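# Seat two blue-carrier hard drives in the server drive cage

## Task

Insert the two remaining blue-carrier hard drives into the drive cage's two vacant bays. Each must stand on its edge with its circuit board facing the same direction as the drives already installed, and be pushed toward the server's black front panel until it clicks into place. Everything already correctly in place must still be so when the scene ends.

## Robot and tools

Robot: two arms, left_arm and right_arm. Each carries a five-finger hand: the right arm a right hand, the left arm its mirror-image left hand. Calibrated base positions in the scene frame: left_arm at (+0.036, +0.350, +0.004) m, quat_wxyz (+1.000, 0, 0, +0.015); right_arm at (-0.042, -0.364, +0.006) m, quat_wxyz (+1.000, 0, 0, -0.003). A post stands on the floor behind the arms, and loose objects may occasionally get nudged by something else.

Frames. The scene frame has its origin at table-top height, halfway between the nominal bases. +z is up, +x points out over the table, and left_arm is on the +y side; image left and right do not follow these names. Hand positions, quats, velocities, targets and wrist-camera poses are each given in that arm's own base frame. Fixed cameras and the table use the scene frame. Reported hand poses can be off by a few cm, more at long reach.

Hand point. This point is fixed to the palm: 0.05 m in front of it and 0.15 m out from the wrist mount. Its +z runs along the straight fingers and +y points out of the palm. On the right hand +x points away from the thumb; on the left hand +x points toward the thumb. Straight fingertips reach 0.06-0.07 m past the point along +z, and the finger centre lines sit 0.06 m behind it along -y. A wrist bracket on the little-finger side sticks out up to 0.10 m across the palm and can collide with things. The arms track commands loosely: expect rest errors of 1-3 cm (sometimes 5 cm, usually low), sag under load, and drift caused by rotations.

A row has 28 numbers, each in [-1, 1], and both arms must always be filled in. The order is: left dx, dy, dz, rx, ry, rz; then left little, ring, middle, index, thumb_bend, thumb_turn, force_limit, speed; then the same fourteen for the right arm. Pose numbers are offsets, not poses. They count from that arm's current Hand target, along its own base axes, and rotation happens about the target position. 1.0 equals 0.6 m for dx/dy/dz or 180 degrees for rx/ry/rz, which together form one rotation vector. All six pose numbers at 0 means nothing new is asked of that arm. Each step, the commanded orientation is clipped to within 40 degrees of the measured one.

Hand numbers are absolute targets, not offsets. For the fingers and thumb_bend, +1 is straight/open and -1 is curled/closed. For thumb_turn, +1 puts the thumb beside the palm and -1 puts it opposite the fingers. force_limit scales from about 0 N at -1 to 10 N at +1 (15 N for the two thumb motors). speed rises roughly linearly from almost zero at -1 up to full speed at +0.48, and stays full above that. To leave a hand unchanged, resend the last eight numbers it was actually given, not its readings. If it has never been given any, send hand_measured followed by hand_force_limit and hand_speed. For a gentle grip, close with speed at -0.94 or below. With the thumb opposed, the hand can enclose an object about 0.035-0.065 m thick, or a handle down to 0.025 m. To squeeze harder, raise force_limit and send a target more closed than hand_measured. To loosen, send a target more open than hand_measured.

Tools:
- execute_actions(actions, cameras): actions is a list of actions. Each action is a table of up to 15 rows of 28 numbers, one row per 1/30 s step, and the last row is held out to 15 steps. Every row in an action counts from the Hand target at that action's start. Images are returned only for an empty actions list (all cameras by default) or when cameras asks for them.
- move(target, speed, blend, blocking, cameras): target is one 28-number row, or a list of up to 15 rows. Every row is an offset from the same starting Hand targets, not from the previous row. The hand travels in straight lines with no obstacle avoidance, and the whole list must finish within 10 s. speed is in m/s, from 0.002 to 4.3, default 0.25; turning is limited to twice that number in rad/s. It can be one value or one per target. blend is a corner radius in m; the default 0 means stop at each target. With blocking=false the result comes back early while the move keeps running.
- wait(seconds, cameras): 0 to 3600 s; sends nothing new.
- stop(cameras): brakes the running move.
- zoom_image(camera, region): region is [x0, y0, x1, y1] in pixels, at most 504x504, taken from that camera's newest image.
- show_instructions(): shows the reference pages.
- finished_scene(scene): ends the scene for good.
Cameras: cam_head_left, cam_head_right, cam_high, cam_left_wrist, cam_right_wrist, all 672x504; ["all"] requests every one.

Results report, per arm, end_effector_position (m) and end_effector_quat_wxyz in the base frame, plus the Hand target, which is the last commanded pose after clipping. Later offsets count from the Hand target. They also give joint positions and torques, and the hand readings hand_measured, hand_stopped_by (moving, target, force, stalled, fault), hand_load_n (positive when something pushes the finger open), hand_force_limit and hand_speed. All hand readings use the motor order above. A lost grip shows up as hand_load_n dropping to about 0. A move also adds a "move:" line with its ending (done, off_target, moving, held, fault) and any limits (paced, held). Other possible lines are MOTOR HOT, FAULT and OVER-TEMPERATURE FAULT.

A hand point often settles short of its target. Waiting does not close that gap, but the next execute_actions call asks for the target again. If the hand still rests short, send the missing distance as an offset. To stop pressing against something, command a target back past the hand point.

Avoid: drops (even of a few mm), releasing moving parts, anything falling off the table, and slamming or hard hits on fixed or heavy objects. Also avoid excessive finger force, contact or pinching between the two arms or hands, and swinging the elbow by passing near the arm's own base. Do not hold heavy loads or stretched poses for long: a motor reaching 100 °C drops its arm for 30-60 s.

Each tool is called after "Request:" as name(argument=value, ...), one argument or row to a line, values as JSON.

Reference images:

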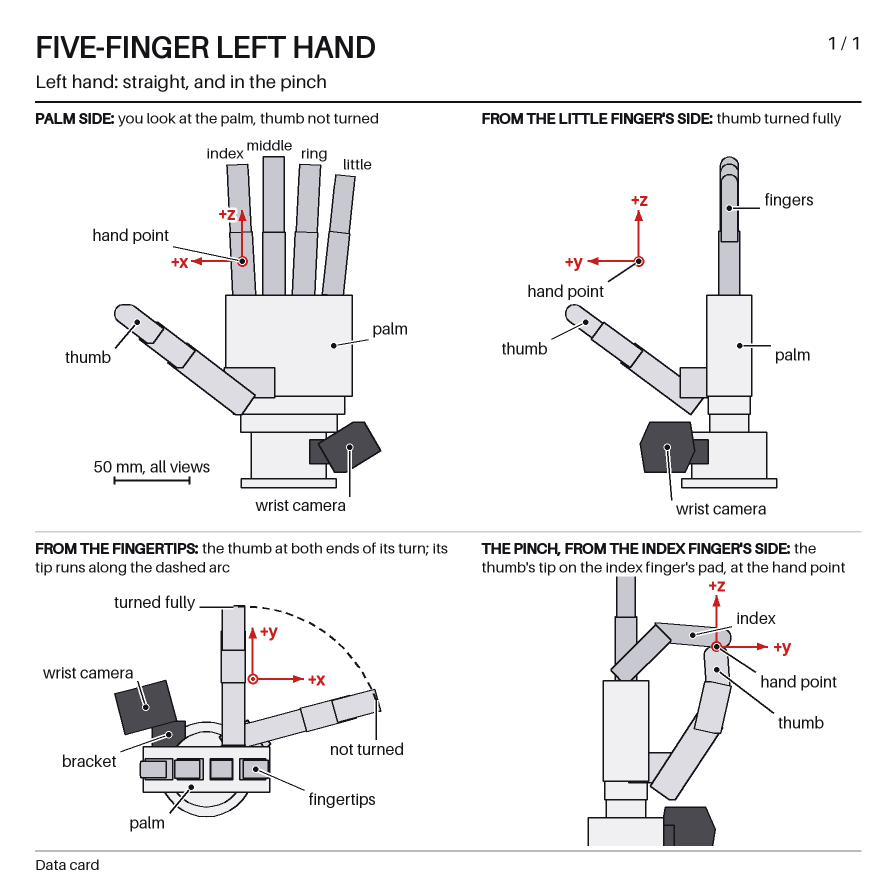

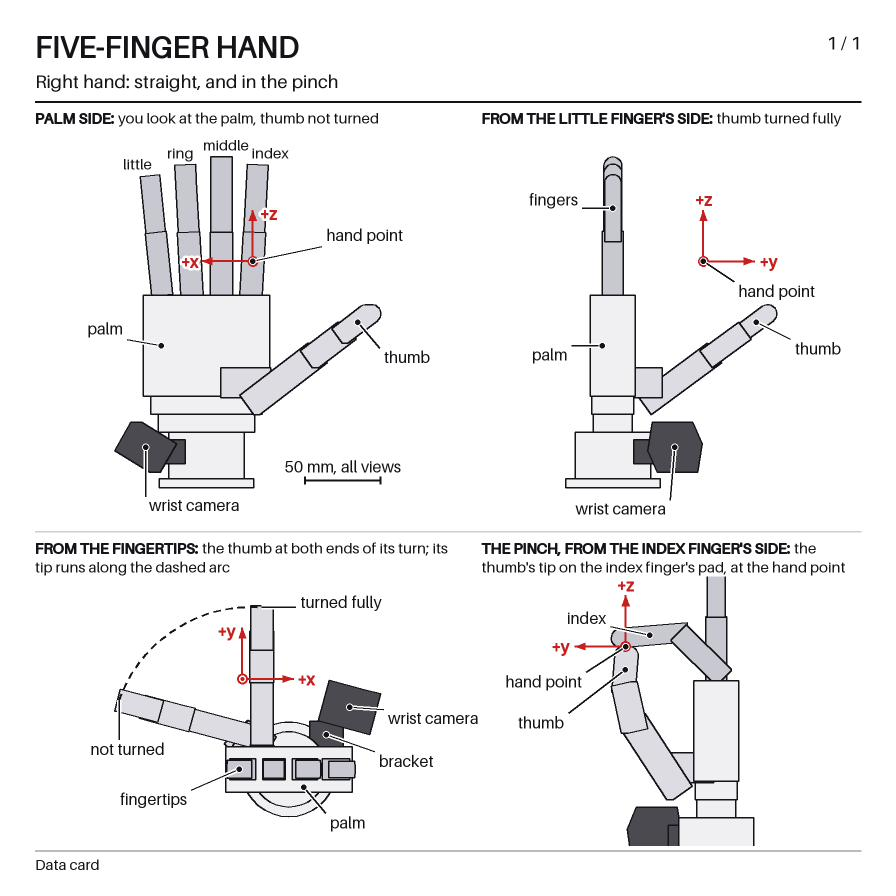

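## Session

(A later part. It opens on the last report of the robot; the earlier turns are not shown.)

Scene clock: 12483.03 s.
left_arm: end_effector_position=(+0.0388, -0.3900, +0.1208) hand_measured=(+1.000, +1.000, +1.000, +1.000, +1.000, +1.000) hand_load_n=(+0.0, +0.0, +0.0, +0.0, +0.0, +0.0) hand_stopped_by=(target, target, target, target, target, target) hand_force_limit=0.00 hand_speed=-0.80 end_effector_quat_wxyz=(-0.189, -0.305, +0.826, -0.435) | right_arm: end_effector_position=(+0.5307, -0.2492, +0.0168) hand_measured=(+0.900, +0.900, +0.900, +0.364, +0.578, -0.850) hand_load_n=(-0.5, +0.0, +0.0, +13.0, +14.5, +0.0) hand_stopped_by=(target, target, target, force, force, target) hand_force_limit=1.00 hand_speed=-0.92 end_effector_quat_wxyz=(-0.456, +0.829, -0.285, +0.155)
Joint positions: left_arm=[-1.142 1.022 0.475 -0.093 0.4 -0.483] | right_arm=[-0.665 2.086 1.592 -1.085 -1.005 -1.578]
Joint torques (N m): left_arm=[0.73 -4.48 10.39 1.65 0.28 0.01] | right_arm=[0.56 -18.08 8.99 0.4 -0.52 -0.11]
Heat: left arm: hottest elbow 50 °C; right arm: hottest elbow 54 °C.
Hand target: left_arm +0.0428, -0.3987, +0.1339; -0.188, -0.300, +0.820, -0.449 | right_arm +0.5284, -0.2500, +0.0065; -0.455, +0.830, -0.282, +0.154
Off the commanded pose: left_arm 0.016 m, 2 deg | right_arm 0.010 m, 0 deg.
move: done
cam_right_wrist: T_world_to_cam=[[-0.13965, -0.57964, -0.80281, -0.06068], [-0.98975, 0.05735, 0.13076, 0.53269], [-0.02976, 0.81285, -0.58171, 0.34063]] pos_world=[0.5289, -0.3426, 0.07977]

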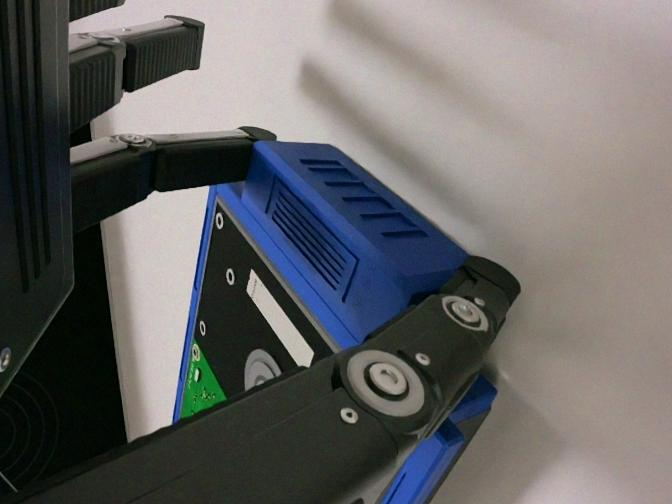

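Request:
move(
  target=[
    [0,0,0,0,0,0,1,1,1,1,1,1,0,-0.8, -0.0312,-0.0303,0.0333,0,0,-0.0694,0.9,0.9,0.9,-0.1,0.1,-0.85,1,-0.92],
    [0,0,0,0,0,0,1,1,1,1,1,1,0,-0.8, -0.0757,-0.0565,0.0333,0,0,-0.1528,0.9,0.9,0.9,-0.1,0.1,-0.85,1,-0.92],
    [0,0,0,0,0,0,1,1,1,1,1,1,0,-0.8, -0.1255,-0.0705,0.0333,0,0,-0.2361,0.9,0.9,0.9,-0.1,0.1,-0.85,1,-0.92],
  ],
  speed=0.05,
  blend=0.02,
  cameras=["cam_right_wrist","cam_high"],
)

Scene clock: 12511.23 s.
left_arm: end_effector_position=(+0.0388, -0.3900, +0.1208) hand_measured=(+1.000, +1.000, +1.000, +1.000, +1.000, +1.000) hand_load_n=(+0.0, +0.0, -0.5, +0.0, +0.0, +0.0) hand_stopped_by=(target, target, target, target, target, target) hand_force_limit=0.00 hand_speed=-0.80 end_effector_quat_wxyz=(-0.189, -0.305, +0.826, -0.435) | right_arm: end_effector_position=(+0.4554, -0.2864, +0.0163) hand_measured=(+0.900, +0.900, +0.900, +0.364, +0.578, -0.850) hand_load_n=(+0.0, -0.5, +0.0, +12.0, +14.0, -2.0) hand_stopped_by=(target, target, target, force, force, target) hand_force_limit=1.00 hand_speed=-0.92 end_effector_quat_wxyz=(-0.371, +0.679, -0.560, +0.296)
Joint positions: left_arm=[-1.142 1.022 0.475 -0.093 0.4 -0.483] | right_arm=[-0.797 1.746 0.993 -0.134 -0.782 -0.697]
Joint torques (N m): left_arm=[0.73 -4.42 10.39 1.63 0.28 0.01] | right_arm=[-0.38 -16.73 8.49 1.81 -0.25 0.25]
Heat: left arm: hottest elbow 50 °C; right arm: hottest elbow 52 °C.
Hand target: left_arm +0.0428, -0.3987, +0.1339; -0.188, -0.300, +0.820, -0.449 | right_arm +0.4532, -0.2922, +0.0266; -0.368, +0.672, -0.564, +0.309
Off the commanded pose: left_arm 0.016 m, 2 deg | right_arm 0.012 m, 2 deg.
move: off_target (right_arm)
cam_right_wrist: T_world_to_cam=[[-0.49889, -0.34222, -0.79624, 0.13833], [-0.7095, 0.68888, 0.14847, 0.51338], [0.4977, 0.63901, -0.58648, 0.07852]] pos_world=[0.39418, -0.35649, 0.07997]
Images, in order (width x height): cam_high 672x504, cam_right_wrist 672x504.

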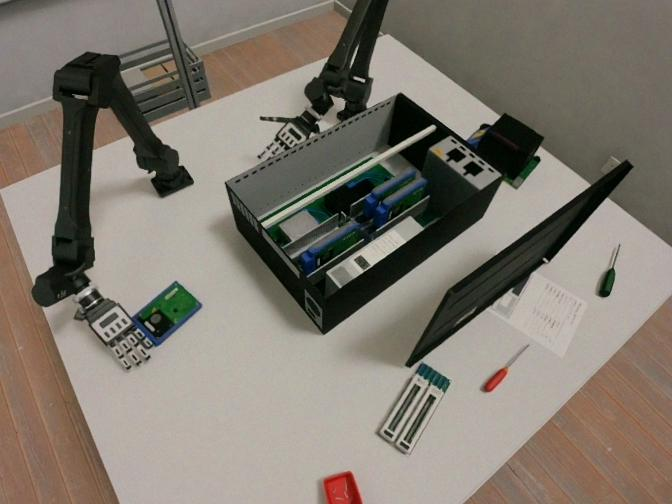

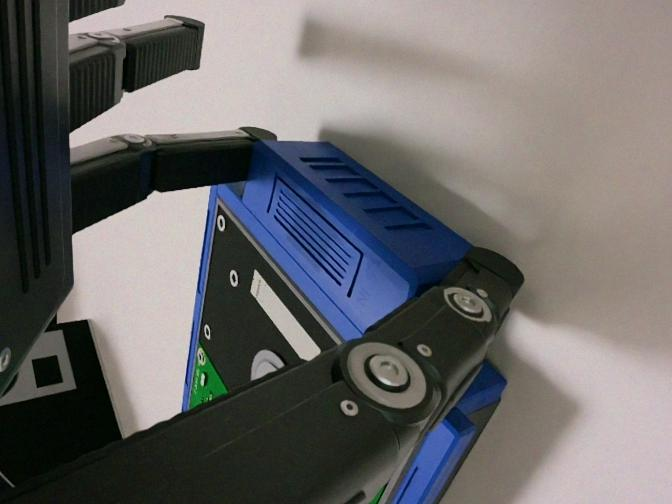

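Request:
move(
  target=[
    [0,0,0,0,0,0,1,1,1,1,1,1,0,-0.8, -0.052,-0.0005,0,0,0,-0.0833,0.9,0.9,0.9,-0.1,0.1,-0.85,1,-0.92],
    [0,0,0,0,0,0,1,1,1,1,1,1,0,-0.8, -0.1022,0.0125,0,0,0,-0.1667,0.9,0.9,0.9,-0.1,0.1,-0.85,1,-0.92],
    [0,0,0,0,0,0,1,1,1,1,1,1,0,-0.8, -0.1607,0.0488,0,0,0,-0.2778,0.9,0.9,0.9,-0.1,0.1,-0.85,1,-0.92],
  ],
  speed=0.055,
  blend=0.02,
  cameras=["cam_right_wrist","cam_high"],
)

Scene clock: 12564.30 s.
left_arm: end_effector_position=(+0.0388, -0.3900, +0.1208) hand_measured=(+1.000, +1.000, +1.000, +1.000, +1.000, +1.000) hand_load_n=(+0.0, +0.0, +0.0, +0.0, +0.0, +0.0) hand_stopped_by=(target, target, target, target, target, target) hand_force_limit=0.00 hand_speed=-0.80 end_effector_quat_wxyz=(-0.189, -0.305, +0.826, -0.435) | right_arm: end_effector_position=(+0.3520, -0.2646, +0.0171) hand_measured=(+0.900, +0.900, +0.900, +0.364, +0.578, -0.850) hand_load_n=(+0.0, +0.0, +0.0, +12.0, +14.0, -1.5) hand_stopped_by=(target, target, target, force, force, target) hand_force_limit=1.00 hand_speed=-0.92 end_effector_quat_wxyz=(+0.193, -0.378, +0.800, -0.424)
Joint positions: left_arm=[-1.142 1.022 0.475 -0.093 0.4 -0.483] | right_arm=[-0.715 1.367 0.479 0.287 -0.011 -0.022]
Joint torques (N m): left_arm=[0.67 -4.42 10.39 1.63 0.28 0.01] | right_arm=[0.32 -9.11 8.25 2.02 0.15 0.23]
Motor temperatures (°C): left_arm=[27 31 50 31 30 30] | right_arm=[29 39 48 27 30 30]
Heat: left arm: hottest elbow 50 °C; right arm: hottest elbow 48 °C.
Hand target: left_arm +0.0428, -0.3987, +0.1339; -0.188, -0.300, +0.820, -0.449 | right_arm +0.3566, -0.2631, +0.0265; +0.203, -0.370, +0.795, -0.435
Off the commanded pose: left_arm 0.016 m, 2 deg | right_arm 0.011 m, 2 deg.
move: off_target (right_arm)
cam_right_wrist: T_world_to_cam=[[-0.60312, 0.16827, -0.7797, 0.26629], [0.09522, 0.98569, 0.13907, 0.22026], [0.79195, 0.00964, -0.61052, -0.15326]] pos_world=[0.26101, -0.26044, 0.08342]
Images, in order (width x height): cam_high 672x504, cam_right_wrist 672x504.

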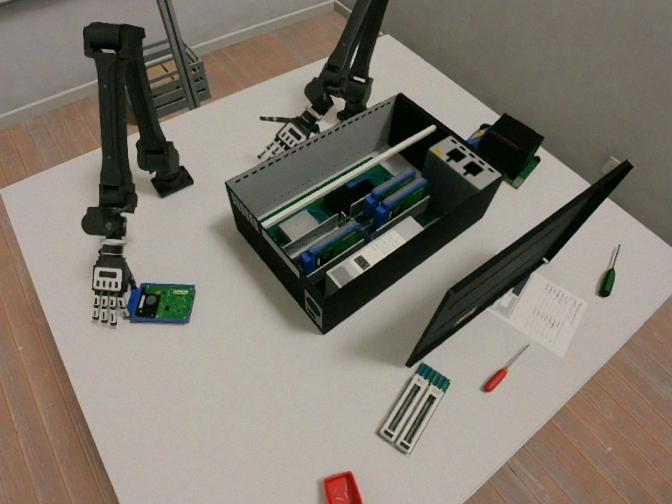

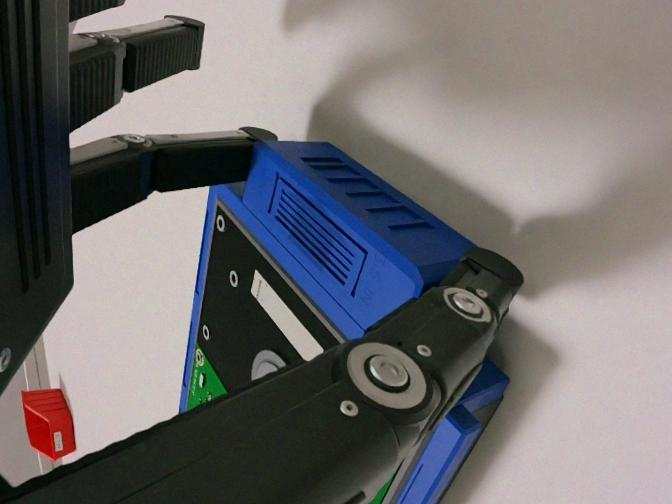

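Request:
move(
  target=[0,0,0,0,0,0,1,1,1,1,1,1,0,-0.8, -0.107,-0.1243,0,0,0,0,0.9,0.9,0.9,-0.1,0.1,-0.85,1,-0.92],
  speed=0.05,
  cameras=["cam_right_wrist","cam_high"],
)

Scene clock: 12587.60 s.
left_arm: end_effector_position=(+0.0388, -0.3900, +0.1208) hand_measured=(+1.000, +1.000, +1.000, +1.000, +1.000, +1.000) hand_load_n=(-0.5, +0.0, +0.0, +0.0, +0.0, +0.0) hand_stopped_by=(target, target, target, target, target, target) hand_force_limit=0.00 hand_speed=-0.80 end_effector_quat_wxyz=(-0.189, -0.305, +0.826, -0.435) | right_arm: end_effector_position=(+0.2892, -0.3180, +0.0168) hand_measured=(+0.900, +0.900, +0.900, +0.364, +0.578, -0.850) hand_load_n=(+0.0, +0.0, +0.0, +13.0, +13.5, +0.0) hand_stopped_by=(target, target, target, force, force, target) hand_force_limit=1.00 hand_speed=-0.92 end_effector_quat_wxyz=(+0.210, -0.366, +0.803, -0.421)
Joint positions: left_arm=[-1.142 1.022 0.475 -0.093 0.4 -0.483] | right_arm=[-0.999 1.371 0.476 0.279 -0.264 -0.147]
Joint torques (N m): left_arm=[0.73 -4.48 10.39 1.63 0.28 0.01] | right_arm=[-0.85 -6.24 12.05 1.2 -0.12 -0.24]
Heat: left arm: hottest elbow 50 °C; right arm: hottest elbow 48 °C.
Hand target: left_arm +0.0428, -0.3987, +0.1339; -0.188, -0.300, +0.820, -0.449 | right_arm +0.2925, -0.3376, +0.0264; +0.203, -0.370, +0.795, -0.435
Off the commanded pose: left_arm 0.016 m, 2 deg | right_arm 0.022 m, 2 deg.
move: off_target (right_arm)
cam_right_wrist: T_world_to_cam=[[-0.57605, 0.19192, -0.79457, 0.23717], [0.09547, 0.98119, 0.16779, 0.27704], [0.81182, 0.02079, -0.58353, -0.10587]] pos_world=[0.19612, -0.31514, 0.08019]
Images, in order (width x height): cam_high 672x504, cam_right_wrist 672x504.

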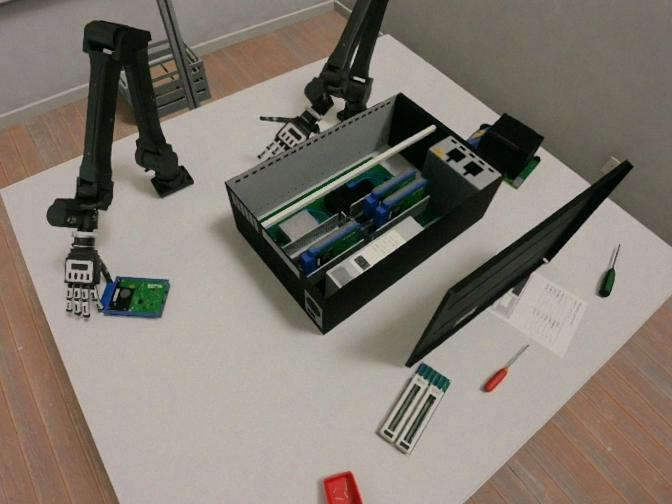

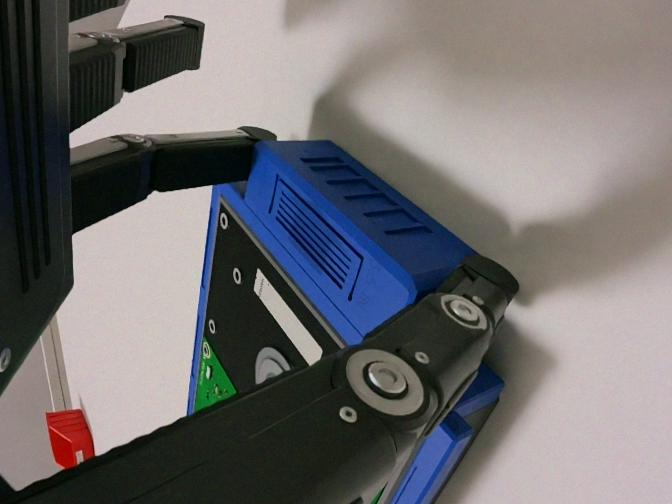

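Request:
move(
  target=[0,0,0,0,0,0,1,1,1,1,1,1,0,-0.8, 0.0422,0.0513,0.1323,-0.0958,0.0804,0,0.9,0.9,0.9,-0.1,0.1,-0.85,1,-0.92],
  speed=0.05,
  cameras=["cam_right_wrist","cam_high"],
)

Scene clock: 12614.40 s.
left_arm: end_effector_position=(+0.0388, -0.3900, +0.1208) hand_measured=(+1.000, +1.000, +1.000, +1.000, +1.000, +1.000) hand_load_n=(+0.0, +0.0, +0.0, +0.0, +0.0, +0.0) hand_stopped_by=(target, target, target, target, target, target) hand_force_limit=0.00 hand_speed=-0.80 end_effector_quat_wxyz=(-0.189, -0.305, +0.826, -0.435) | right_arm: end_effector_position=(+0.2915, -0.2895, +0.0640) hand_measured=(+0.900, +0.900, +0.900, +0.364, +0.578, -0.850) hand_load_n=(+0.0, +0.0, +0.0, +12.0, +13.5, +1.5) hand_stopped_by=(target, target, target, force, force, target) hand_force_limit=1.00 hand_speed=-0.92 end_effector_quat_wxyz=(+0.034, -0.448, +0.764, -0.464)
Joint positions: left_arm=[-1.142 1.022 0.475 -0.093 0.4 -0.483] | right_arm=[-0.708 1.144 0.497 0.028 0.212 -0.308]
Joint torques (N m): left_arm=[0.73 -4.48 10.39 1.63 0.28 0.01] | right_arm=[1.38 -7.41 16.79 1.24 0.14 -0.31]
Heat: left arm: hottest elbow 50 °C; right arm: hottest elbow 51 °C.
Hand target: left_arm +0.0428, -0.3987, +0.1339; -0.188, -0.300, +0.820, -0.449 | right_arm +0.3179, -0.3068, +0.1059; +0.044, -0.448, +0.740, -0.499
Off the commanded pose: left_arm 0.016 m, 2 deg | right_arm 0.052 m, 5 deg.
move: off_target (right_arm)
cam_right_wrist: T_world_to_cam=[[-0.79272, 0.0054, -0.60957, 0.26793], [0.10676, 0.98574, -0.1301, 0.25787], [0.60017, -0.16821, -0.78199, -0.0611]] pos_world=[0.22153, -0.26592, 0.14909]
Images, in order (width x height): cam_high 672x504, cam_right_wrist 672x504.

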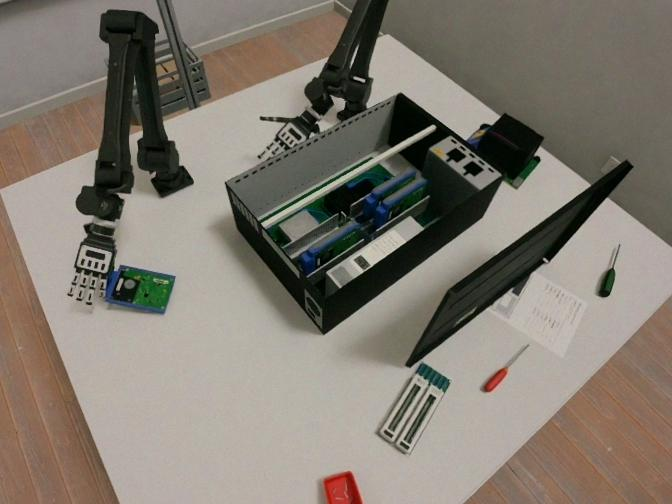

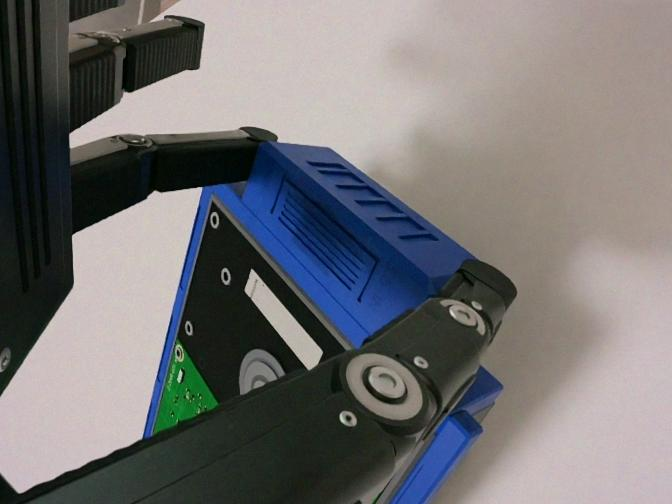

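Request:
move(
  target=[0,0,0,0,0,0,1,1,1,1,1,1,0,-0.8, 0.07,0.029,0.1018,-0.0958,0.0804,0,0.9,0.9,0.9,-0.1,0.1,-0.85,1,-0.92],
  speed=0.05,
  cameras=["cam_right_wrist","cam_high"],
)

Scene clock: 12628.53 s.
left_arm: end_effector_position=(+0.0388, -0.3900, +0.1208) hand_measured=(+1.000, +1.000, +1.000, +1.000, +1.000, +1.000) hand_load_n=(+0.0, +0.0, +0.0, +0.0, +0.0, +0.0) hand_stopped_by=(target, target, target, target, target, target) hand_force_limit=0.00 hand_speed=-0.80 end_effector_quat_wxyz=(-0.189, -0.305, +0.826, -0.435) | right_arm: end_effector_position=(+0.3281, -0.2734, +0.1207) hand_measured=(+0.900, +0.900, +0.900, +0.364, +0.578, -0.850) hand_load_n=(-0.5, +0.0, +0.0, +11.0, +13.5, +0.0) hand_stopped_by=(target, target, target, force, force, target) hand_force_limit=1.00 hand_speed=-0.92 end_effector_quat_wxyz=(-0.126, -0.527, +0.669, -0.509)
Joint positions: left_arm=[-1.142 1.022 0.475 -0.093 0.4 -0.483] | right_arm=[-0.411 1.165 0.613 -0.046 0.642 -0.522]
Joint torques (N m): left_arm=[0.73 -4.42 10.39 1.63 0.28 0.01] | right_arm=[1.61 -5.71 18.86 1.59 0.73 -0.29]
Motor temperatures (°C): left_arm=[27 31 50 31 30 30] | right_arm=[29 37 53 27 30 30]
Heat: left arm: hottest elbow 50 °C; right arm: hottest elbow 53 °C.
Hand target: left_arm +0.0428, -0.3987, +0.1339; -0.188, -0.300, +0.820, -0.449 | right_arm +0.3598, -0.2894, +0.1668; -0.117, -0.509, +0.657, -0.544
Off the commanded pose: left_arm 0.016 m, 2 deg | right_arm 0.058 m, 5 deg.
move: off_target (right_arm)
cam_right_wrist: T_world_to_cam=[[-0.91974, -0.18955, -0.34373, 0.28767], [-0.02264, 0.89984, -0.43563, 0.30139], [0.39187, -0.39289, -0.83191, -0.02297]] pos_world=[0.28041, -0.2257, 0.21106]
Images, in order (width x height): cam_high 672x504, cam_right_wrist 672x504.

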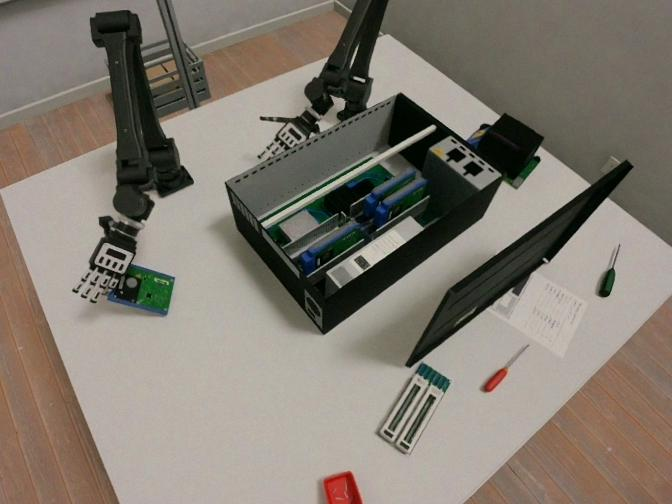

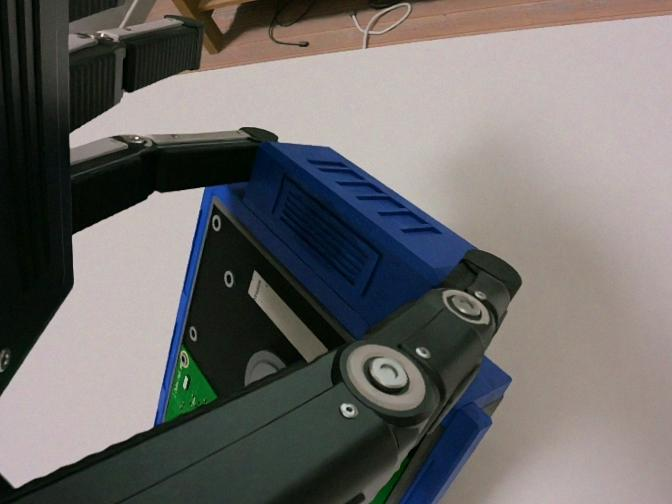

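Request:
move(
  target=[
    [0,0,0,0,0,0,1,1,1,1,1,1,0,-0.8, 0.0428,0.0468,0.0363,-0.0638,0.0536,0,0.9,0.9,0.9,-0.1,0.1,-0.85,1,-0.92],
    [0,0,0,0,0,0,1,1,1,1,1,1,0,-0.8, 0.0832,0.1022,0.0467,-0.1277,0.1072,0,0.9,0.9,0.9,-0.1,0.1,-0.85,1,-0.92],
  ],
  speed=0.05,
  blend=0.02,
  cameras=["cam_right_wrist","cam_high"],
)

Scene clock: 12648.23 s.
left_arm: end_effector_position=(+0.0388, -0.3900, +0.1208) hand_measured=(+1.000, +1.000, +1.000, +1.000, +1.000, +1.000) hand_load_n=(+0.0, +0.0, +0.0, +0.0, +0.0, +0.0) hand_stopped_by=(target, target, target, target, target, target) hand_force_limit=0.00 hand_speed=-0.80 end_effector_quat_wxyz=(-0.189, -0.305, +0.826, -0.435) | right_arm: end_effector_position=(+0.3808, -0.2255, +0.1580) hand_measured=(+0.900, +0.900, +0.900, +0.364, +0.578, -0.850) hand_load_n=(+0.0, +0.0, +0.0, +12.0, +13.5, +1.0) hand_stopped_by=(target, target, target, force, force, target) hand_force_limit=1.00 hand_speed=-0.92 end_effector_quat_wxyz=(+0.333, +0.582, -0.505, +0.543)
Joint positions: left_arm=[-1.142 1.022 0.475 -0.093 0.4 -0.483] | right_arm=[-0.09 1.395 0.687 0.247 1.135 -0.984]
Joint torques (N m): left_arm=[0.67 -4.42 10.39 1.65 0.28 0.01] | right_arm=[1.38 -10.11 16.69 1.89 0.8 -0.46]
Motor temperatures (°C): left_arm=[27 31 50 31 30 30] | right_arm=[29 36 55 27 30 30]
Heat: left arm: hottest elbow 50 °C; right arm: hottest elbow 55 °C.
Hand target: left_arm +0.0428, -0.3987, +0.1339; -0.188, -0.300, +0.820, -0.449 | right_arm +0.4097, -0.2281, +0.1950; +0.323, +0.559, -0.507, +0.571
Off the commanded pose: left_arm 0.016 m, 2 deg | right_arm 0.047 m, 4 deg.
move: off_target (right_arm)
cam_right_wrist: T_world_to_cam=[[-0.95349, -0.28792, 0.08921, 0.2803], [-0.26135, 0.64222, -0.72059, 0.35363], [0.15018, -0.71039, -0.68759, 0.00382]] pos_world=[0.35911, -0.14369, 0.23244]
Images, in order (width x height): cam_high 672x504, cam_right_wrist 672x504.

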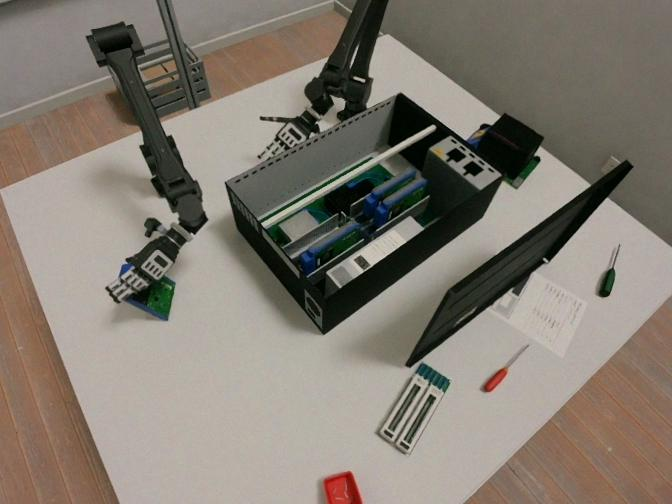

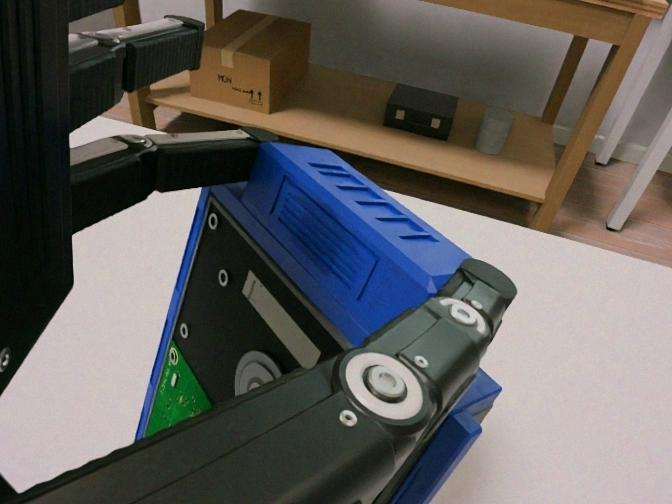

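Request:
move(
  target=[0,0,0,0,0,0,1,1,1,1,1,1,0,-0.8, 0.0417,0.0835,0.0033,-0.0638,0.0536,0,0.9,0.9,0.9,-0.1,0.1,-0.85,1,-0.92],
  speed=0.05,
  cameras=["cam_right_wrist","cam_high","cam_head_left"],
)

Request:
zoom_image(
  camera="cam_high",
  region=[90, 210, 230, 350],
)

Scene clock: 12672.23 s.
left_arm: end_effector_position=(+0.0388, -0.3900, +0.1208) hand_measured=(+1.000, +1.000, +1.000, +1.000, +1.000, +1.000) hand_load_n=(+0.0, +0.0, +0.0, +0.0, +0.0, +0.0) hand_stopped_by=(target, target, target, target, target, target) hand_force_limit=0.00 hand_speed=-0.80 end_effector_quat_wxyz=(-0.189, -0.305, +0.826, -0.435) | right_arm: end_effector_position=(+0.4110, -0.1815, +0.1648) hand_measured=(+0.900, +0.900, +0.900, +0.364, +0.578, -0.850) hand_load_n=(+0.0, +0.0, +0.0, +12.5, +13.0, +2.5) hand_stopped_by=(target, target, target, force, force, target) hand_force_limit=1.00 hand_speed=-0.92 end_effector_quat_wxyz=(+0.425, +0.590, -0.414, +0.548)
Joint positions: left_arm=[-1.142 1.022 0.475 -0.093 0.4 -0.483] | right_arm=[0.052 1.594 0.709 0.729 1.321 -1.467]
Joint torques (N m): left_arm=[0.67 -4.42 10.39 1.63 0.28 0.01] | right_arm=[0.85 -11.4 14.58 1.98 0.4 -0.56]
Motor temperatures (°C): left_arm=[27 31 50 31 30 30] | right_arm=[29 36 58 28 30 31]
Heat: left arm: hottest elbow 50 °C; right arm: hottest elbow 58 °C.
Hand target: left_arm +0.0428, -0.3987, +0.1339; -0.188, -0.300, +0.820, -0.449 | right_arm +0.4348, -0.1779, +0.1969; +0.419, +0.570, -0.418, +0.570
Off the commanded pose: left_arm 0.016 m, 2 deg | right_arm 0.040 m, 4 deg.
move: off_target (right_arm)
cam_right_wrist: T_world_to_cam=[[-0.91844, -0.26476, 0.2939, 0.27726], [-0.38991, 0.48073, -0.78541, 0.37235], [0.06666, -0.83594, -0.54476, 0.0232]] pos_world=[0.39828, -0.0862, 0.2236]
Images, in order (width x height): cam_head_left 672x504, cam_high 672x504, cam_right_wrist 672x504.

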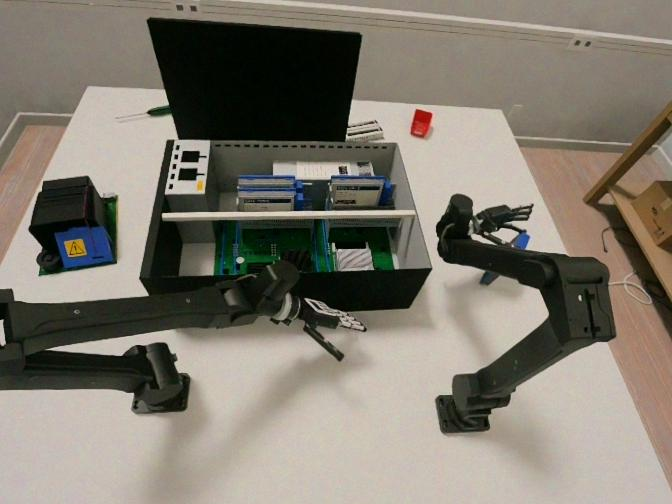

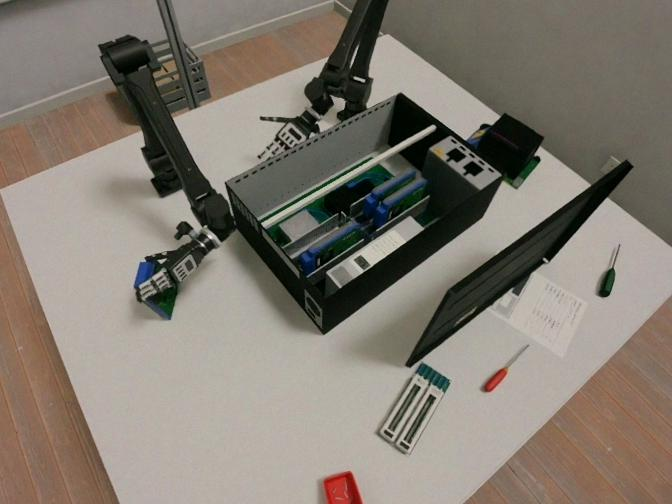

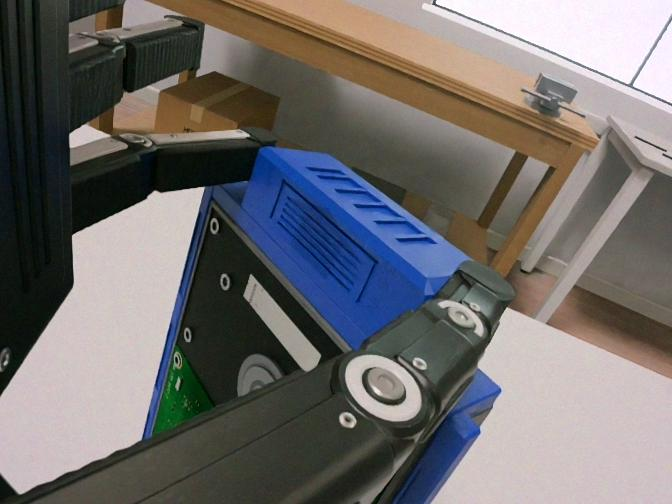

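Scaled by 3.600 from the camera's image (finer frame: 960x720).

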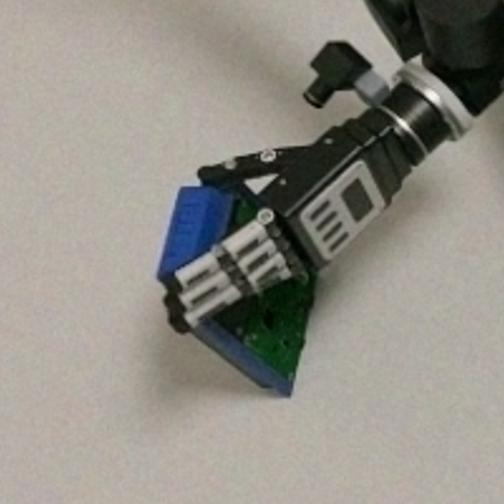

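Request:
move(
  target=[0,0,0,0,0,0,1,1,1,1,1,1,0,-0.8, 0.0535,-0.0505,-0.0015,0.0251,0.0638,0,0.9,0.9,0.9,-0.1,0.1,-0.85,1,-0.92],
  speed=0.04,
  cameras=["cam_right_wrist","cam_high","cam_head_left"],
)

Request:
zoom_image(
  camera="cam_high",
  region=[90, 210, 230, 350],
)

Scene clock: 12738.53 s.
left_arm: end_effector_position=(+0.0388, -0.3900, +0.1208) hand_measured=(+1.000, +1.000, +1.000, +1.000, +1.000, +1.000) hand_load_n=(+0.0, +0.0, +0.0, +0.0, +0.0, +0.0) hand_stopped_by=(target, target, target, target, target, target) hand_force_limit=0.00 hand_speed=-0.80 end_effector_quat_wxyz=(-0.189, -0.305, +0.826, -0.435) | right_arm: end_effector_position=(+0.4435, -0.2031, +0.1669) hand_measured=(+0.900, +0.900, +0.900, +0.364, +0.578, -0.850) hand_load_n=(+0.0, +0.0, +0.0, +12.0, +12.5, +1.5) hand_stopped_by=(target, target, target, force, force, target) hand_force_limit=1.00 hand_speed=-0.92 end_effector_quat_wxyz=(+0.444, +0.659, -0.380, +0.473)
Joint positions: left_arm=[-1.142 1.022 0.475 -0.093 0.4 -0.483] | right_arm=[-0.005 1.609 0.868 0.247 1.233 -1.332]
Joint torques (N m): left_arm=[0.67 -4.48 10.39 1.65 0.28 0.01] | right_arm=[0.21 -12.63 16.09 0.99 0.54 -0.08]
Motor temperatures (°C): left_arm=[27 31 50 31 30 30] | right_arm=[29 37 56 28 30 31]
Heat: left arm: hottest elbow 50 °C; right arm: hottest elbow 56 °C.
Hand target: left_arm +0.0428, -0.3987, +0.1339; -0.188, -0.300, +0.820, -0.449 | right_arm +0.4669, -0.2083, +0.1960; +0.436, +0.640, -0.397, +0.493
Off the commanded pose: left_arm 0.016 m, 2 deg | right_arm 0.038 m, 4 deg.
move: off_target (right_arm)
cam_right_wrist: T_world_to_cam=[[-0.8351, -0.2999, 0.46117, 0.22868], [-0.5485, 0.51797, -0.6564, 0.4533], [-0.04202, -0.8011, -0.59705, 0.06805]] pos_world=[0.44247, -0.1117, 0.23271]
Images, in order (width x height): cam_head_left 672x504, cam_high 672x504, cam_right_wrist 672x504.

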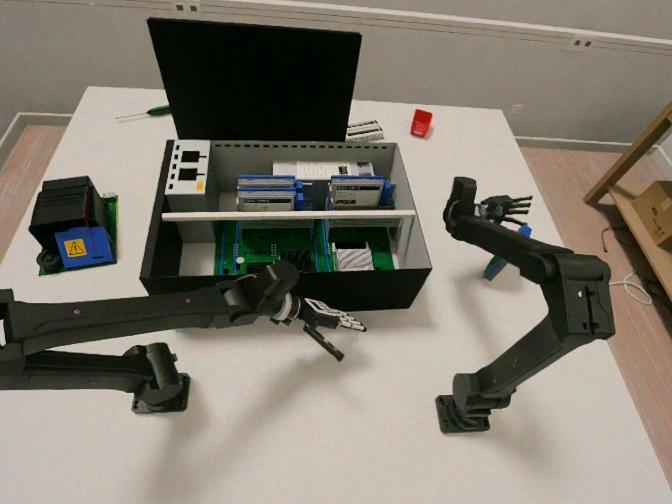

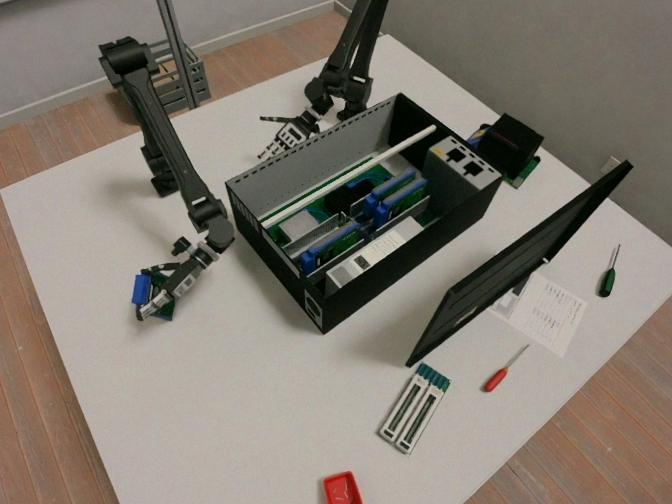

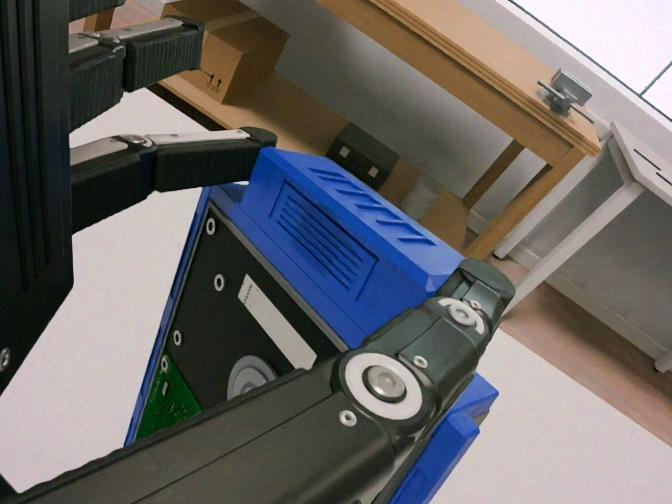

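Scaled by 3.600 from the camera's image (finer frame: 960x720).

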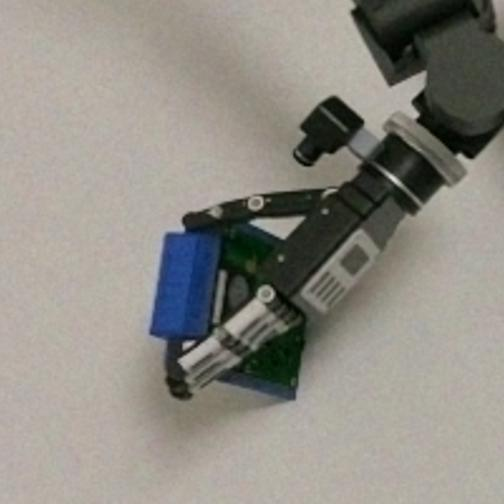

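Request:
move(
  target=[0,0,0,0,0,0,1,1,1,1,1,1,0,-0.8, 0.0577,-0.0527,-0.0098,0.0547,0.0651,0,0.9,0.9,0.9,-0.1,0.1,-0.85,1,-0.92],
  speed=0.05,
  cameras=["cam_right_wrist","cam_high","cam_head_left"],
)

Request:
zoom_image(
  camera="cam_high",
  region=[90, 210, 230, 350],
)

Scene clock: 12781.90 s.
left_arm: end_effector_position=(+0.0388, -0.3900, +0.1208) hand_measured=(+1.000, +1.000, +1.000, +1.000, +1.000, +1.000) hand_load_n=(-0.5, +0.0, +0.0, +0.0, -0.5, +0.0) hand_stopped_by=(target, target, target, target, target, target) hand_force_limit=0.00 hand_speed=-0.80 end_effector_quat_wxyz=(-0.189, -0.305, +0.826, -0.435) | right_arm: end_effector_position=(+0.4795, -0.2335, +0.1643) hand_measured=(+0.900, +0.900, +0.900, +0.364, +0.578, -0.850) hand_load_n=(+0.0, +0.0, +0.0, +12.5, +12.5, +1.0) hand_stopped_by=(target, target, target, force, force, target) hand_force_limit=1.00 hand_speed=-0.92 end_effector_quat_wxyz=(+0.424, +0.737, -0.377, +0.369)
Joint positions: left_arm=[-1.142 1.022 0.475 -0.093 0.4 -0.483] | right_arm=[-0.087 1.683 1.132 -0.335 1.074 -1.13]
Joint torques (N m): left_arm=[0.67 -4.42 10.39 1.63 0.28 0.01] | right_arm=[0.62 -14.51 16.8 0.75 0.74 -0.04]
Motor temperatures (°C): left_arm=[27 31 50 31 30 30] | right_arm=[29 37 61 27 30 30]
Heat: left arm: hottest elbow 50 °C; right arm: hottest elbow 61 °C.
Hand target: left_arm +0.0428, -0.3987, +0.1339; -0.188, -0.300, +0.820, -0.449 | right_arm +0.5015, -0.2399, +0.1902; +0.417, +0.722, -0.391, +0.390
Off the commanded pose: left_arm 0.016 m, 2 deg | right_arm 0.035 m, 3 deg.
move: off_target (right_arm)
cam_right_wrist: T_world_to_cam=[[-0.73684, -0.37991, 0.55923, 0.16891], [-0.65143, 0.62022, -0.437, 0.52436], [-0.18083, -0.6863, -0.70449, 0.15479]] pos_world=[0.49403, -0.15481, 0.24373]
Images, in order (width x height): cam_head_left 672x504, cam_high 672x504, cam_right_wrist 672x504.

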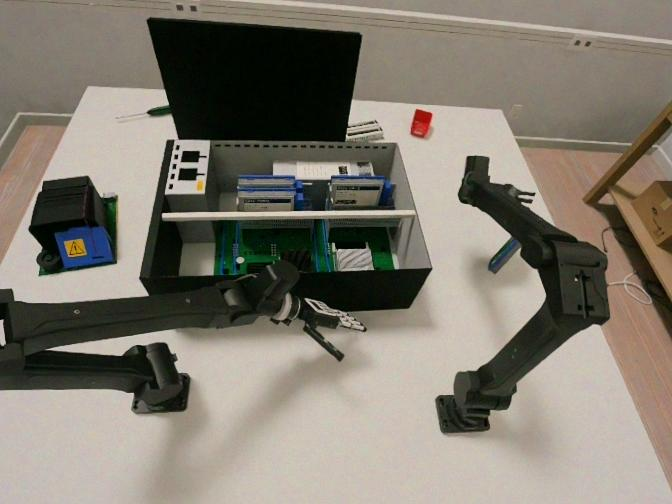

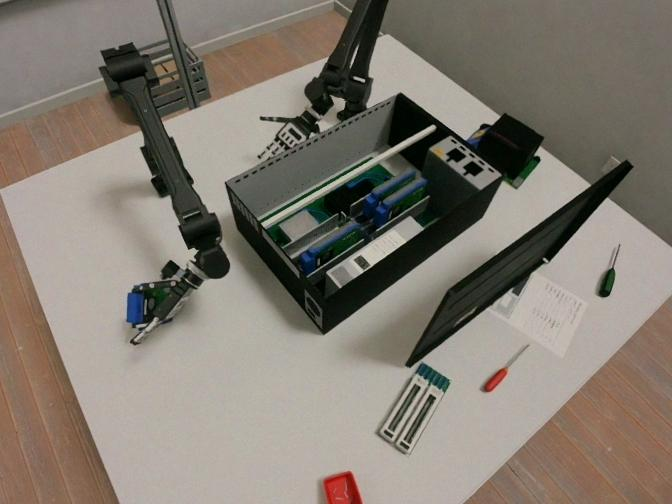

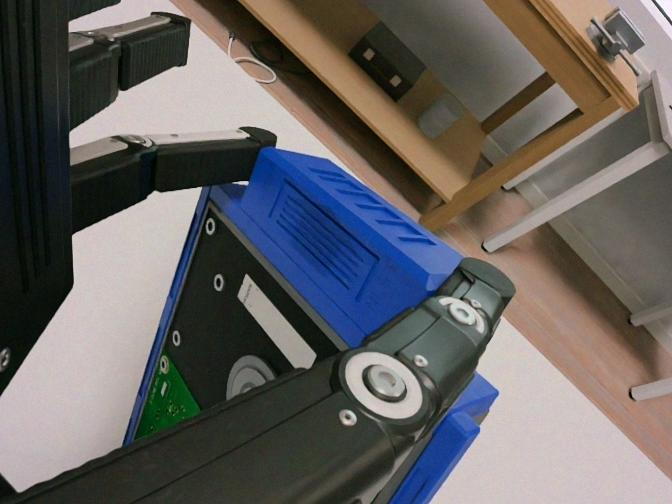

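Scaled by 3.600 from the camera's image (finer frame: 960x720).

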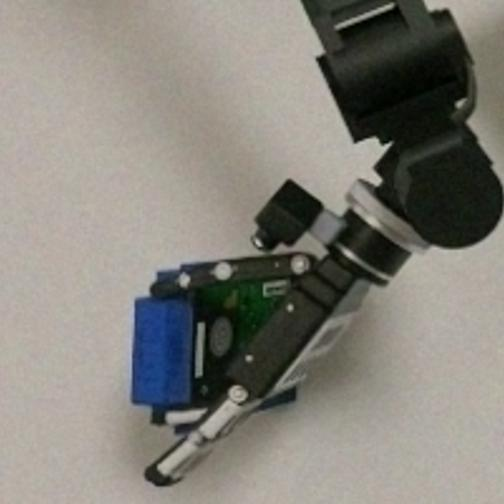

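Request:
move(
  target=[0,0,0,0,0,0,1,1,1,1,1,1,0,-0.8, 0,0,0,0,0,0,-0.4,-0.4,-0.4,-0.1,0.1,-0.85,-0.5,-0.6],
  cameras=["cam_right_wrist"],
)

Scene clock: 12808.07 s.
left_arm: end_effector_position=(+0.0388, -0.3900, +0.1208) hand_measured=(+1.000, +1.000, +1.000, +1.000, +1.000, +1.000) hand_load_n=(+0.0, +0.0, +0.0, +0.0, +0.0, +0.0) hand_stopped_by=(target, target, target, target, target, target) hand_force_limit=0.00 hand_speed=-0.80 end_effector_quat_wxyz=(-0.189, -0.305, +0.826, -0.435) | right_arm: end_effector_position=(+0.4796, -0.2334, +0.1642) hand_measured=(-0.400, -0.400, -0.400, +0.364, +0.578, -0.850) hand_load_n=(+0.0, +0.0, +0.0, +12.5, +12.5, +1.0) hand_stopped_by=(target, target, target, force, force, target) hand_force_limit=-0.50 hand_speed=-0.60 end_effector_quat_wxyz=(+0.423, +0.737, -0.377, +0.369)
Joint positions: left_arm=[-1.142 1.022 0.475 -0.093 0.4 -0.483] | right_arm=[-0.087 1.683 1.132 -0.335 1.073 -1.129]
Joint torques (N m): left_arm=[0.73 -4.42 10.4 1.63 0.28 0.01] | right_arm=[-0.91 -14.56 17.01 0.61 0.72 -0.08]
Motor temperatures (°C): left_arm=[27 31 50 31 30 30] | right_arm=[29 37 64 27 30 30]
Heat: left arm: hottest elbow 50 °C; right arm: hottest elbow 64 °C.
Hand target: left_arm +0.0428, -0.3987, +0.1339; -0.188, -0.300, +0.820, -0.449 | right_arm +0.5016, -0.2398, +0.1902; +0.417, +0.722, -0.391, +0.390
Off the commanded pose: left_arm 0.016 m, 2 deg | right_arm 0.035 m, 3 deg.
move: done
cam_right_wrist: T_world_to_cam=[[-0.73728, -0.3801, 0.55852, 0.16933], [-0.65107, 0.62042, -0.43724, 0.52423], [-0.18033, -0.686, -0.7049, 0.15462]] pos_world=[0.49403, -0.15481, 0.24363]

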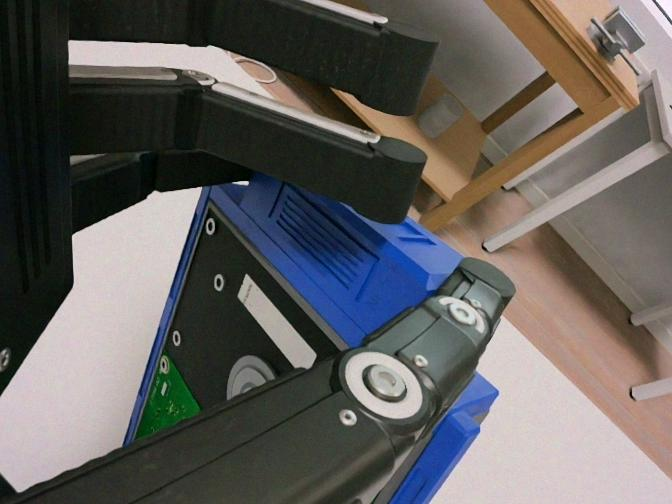

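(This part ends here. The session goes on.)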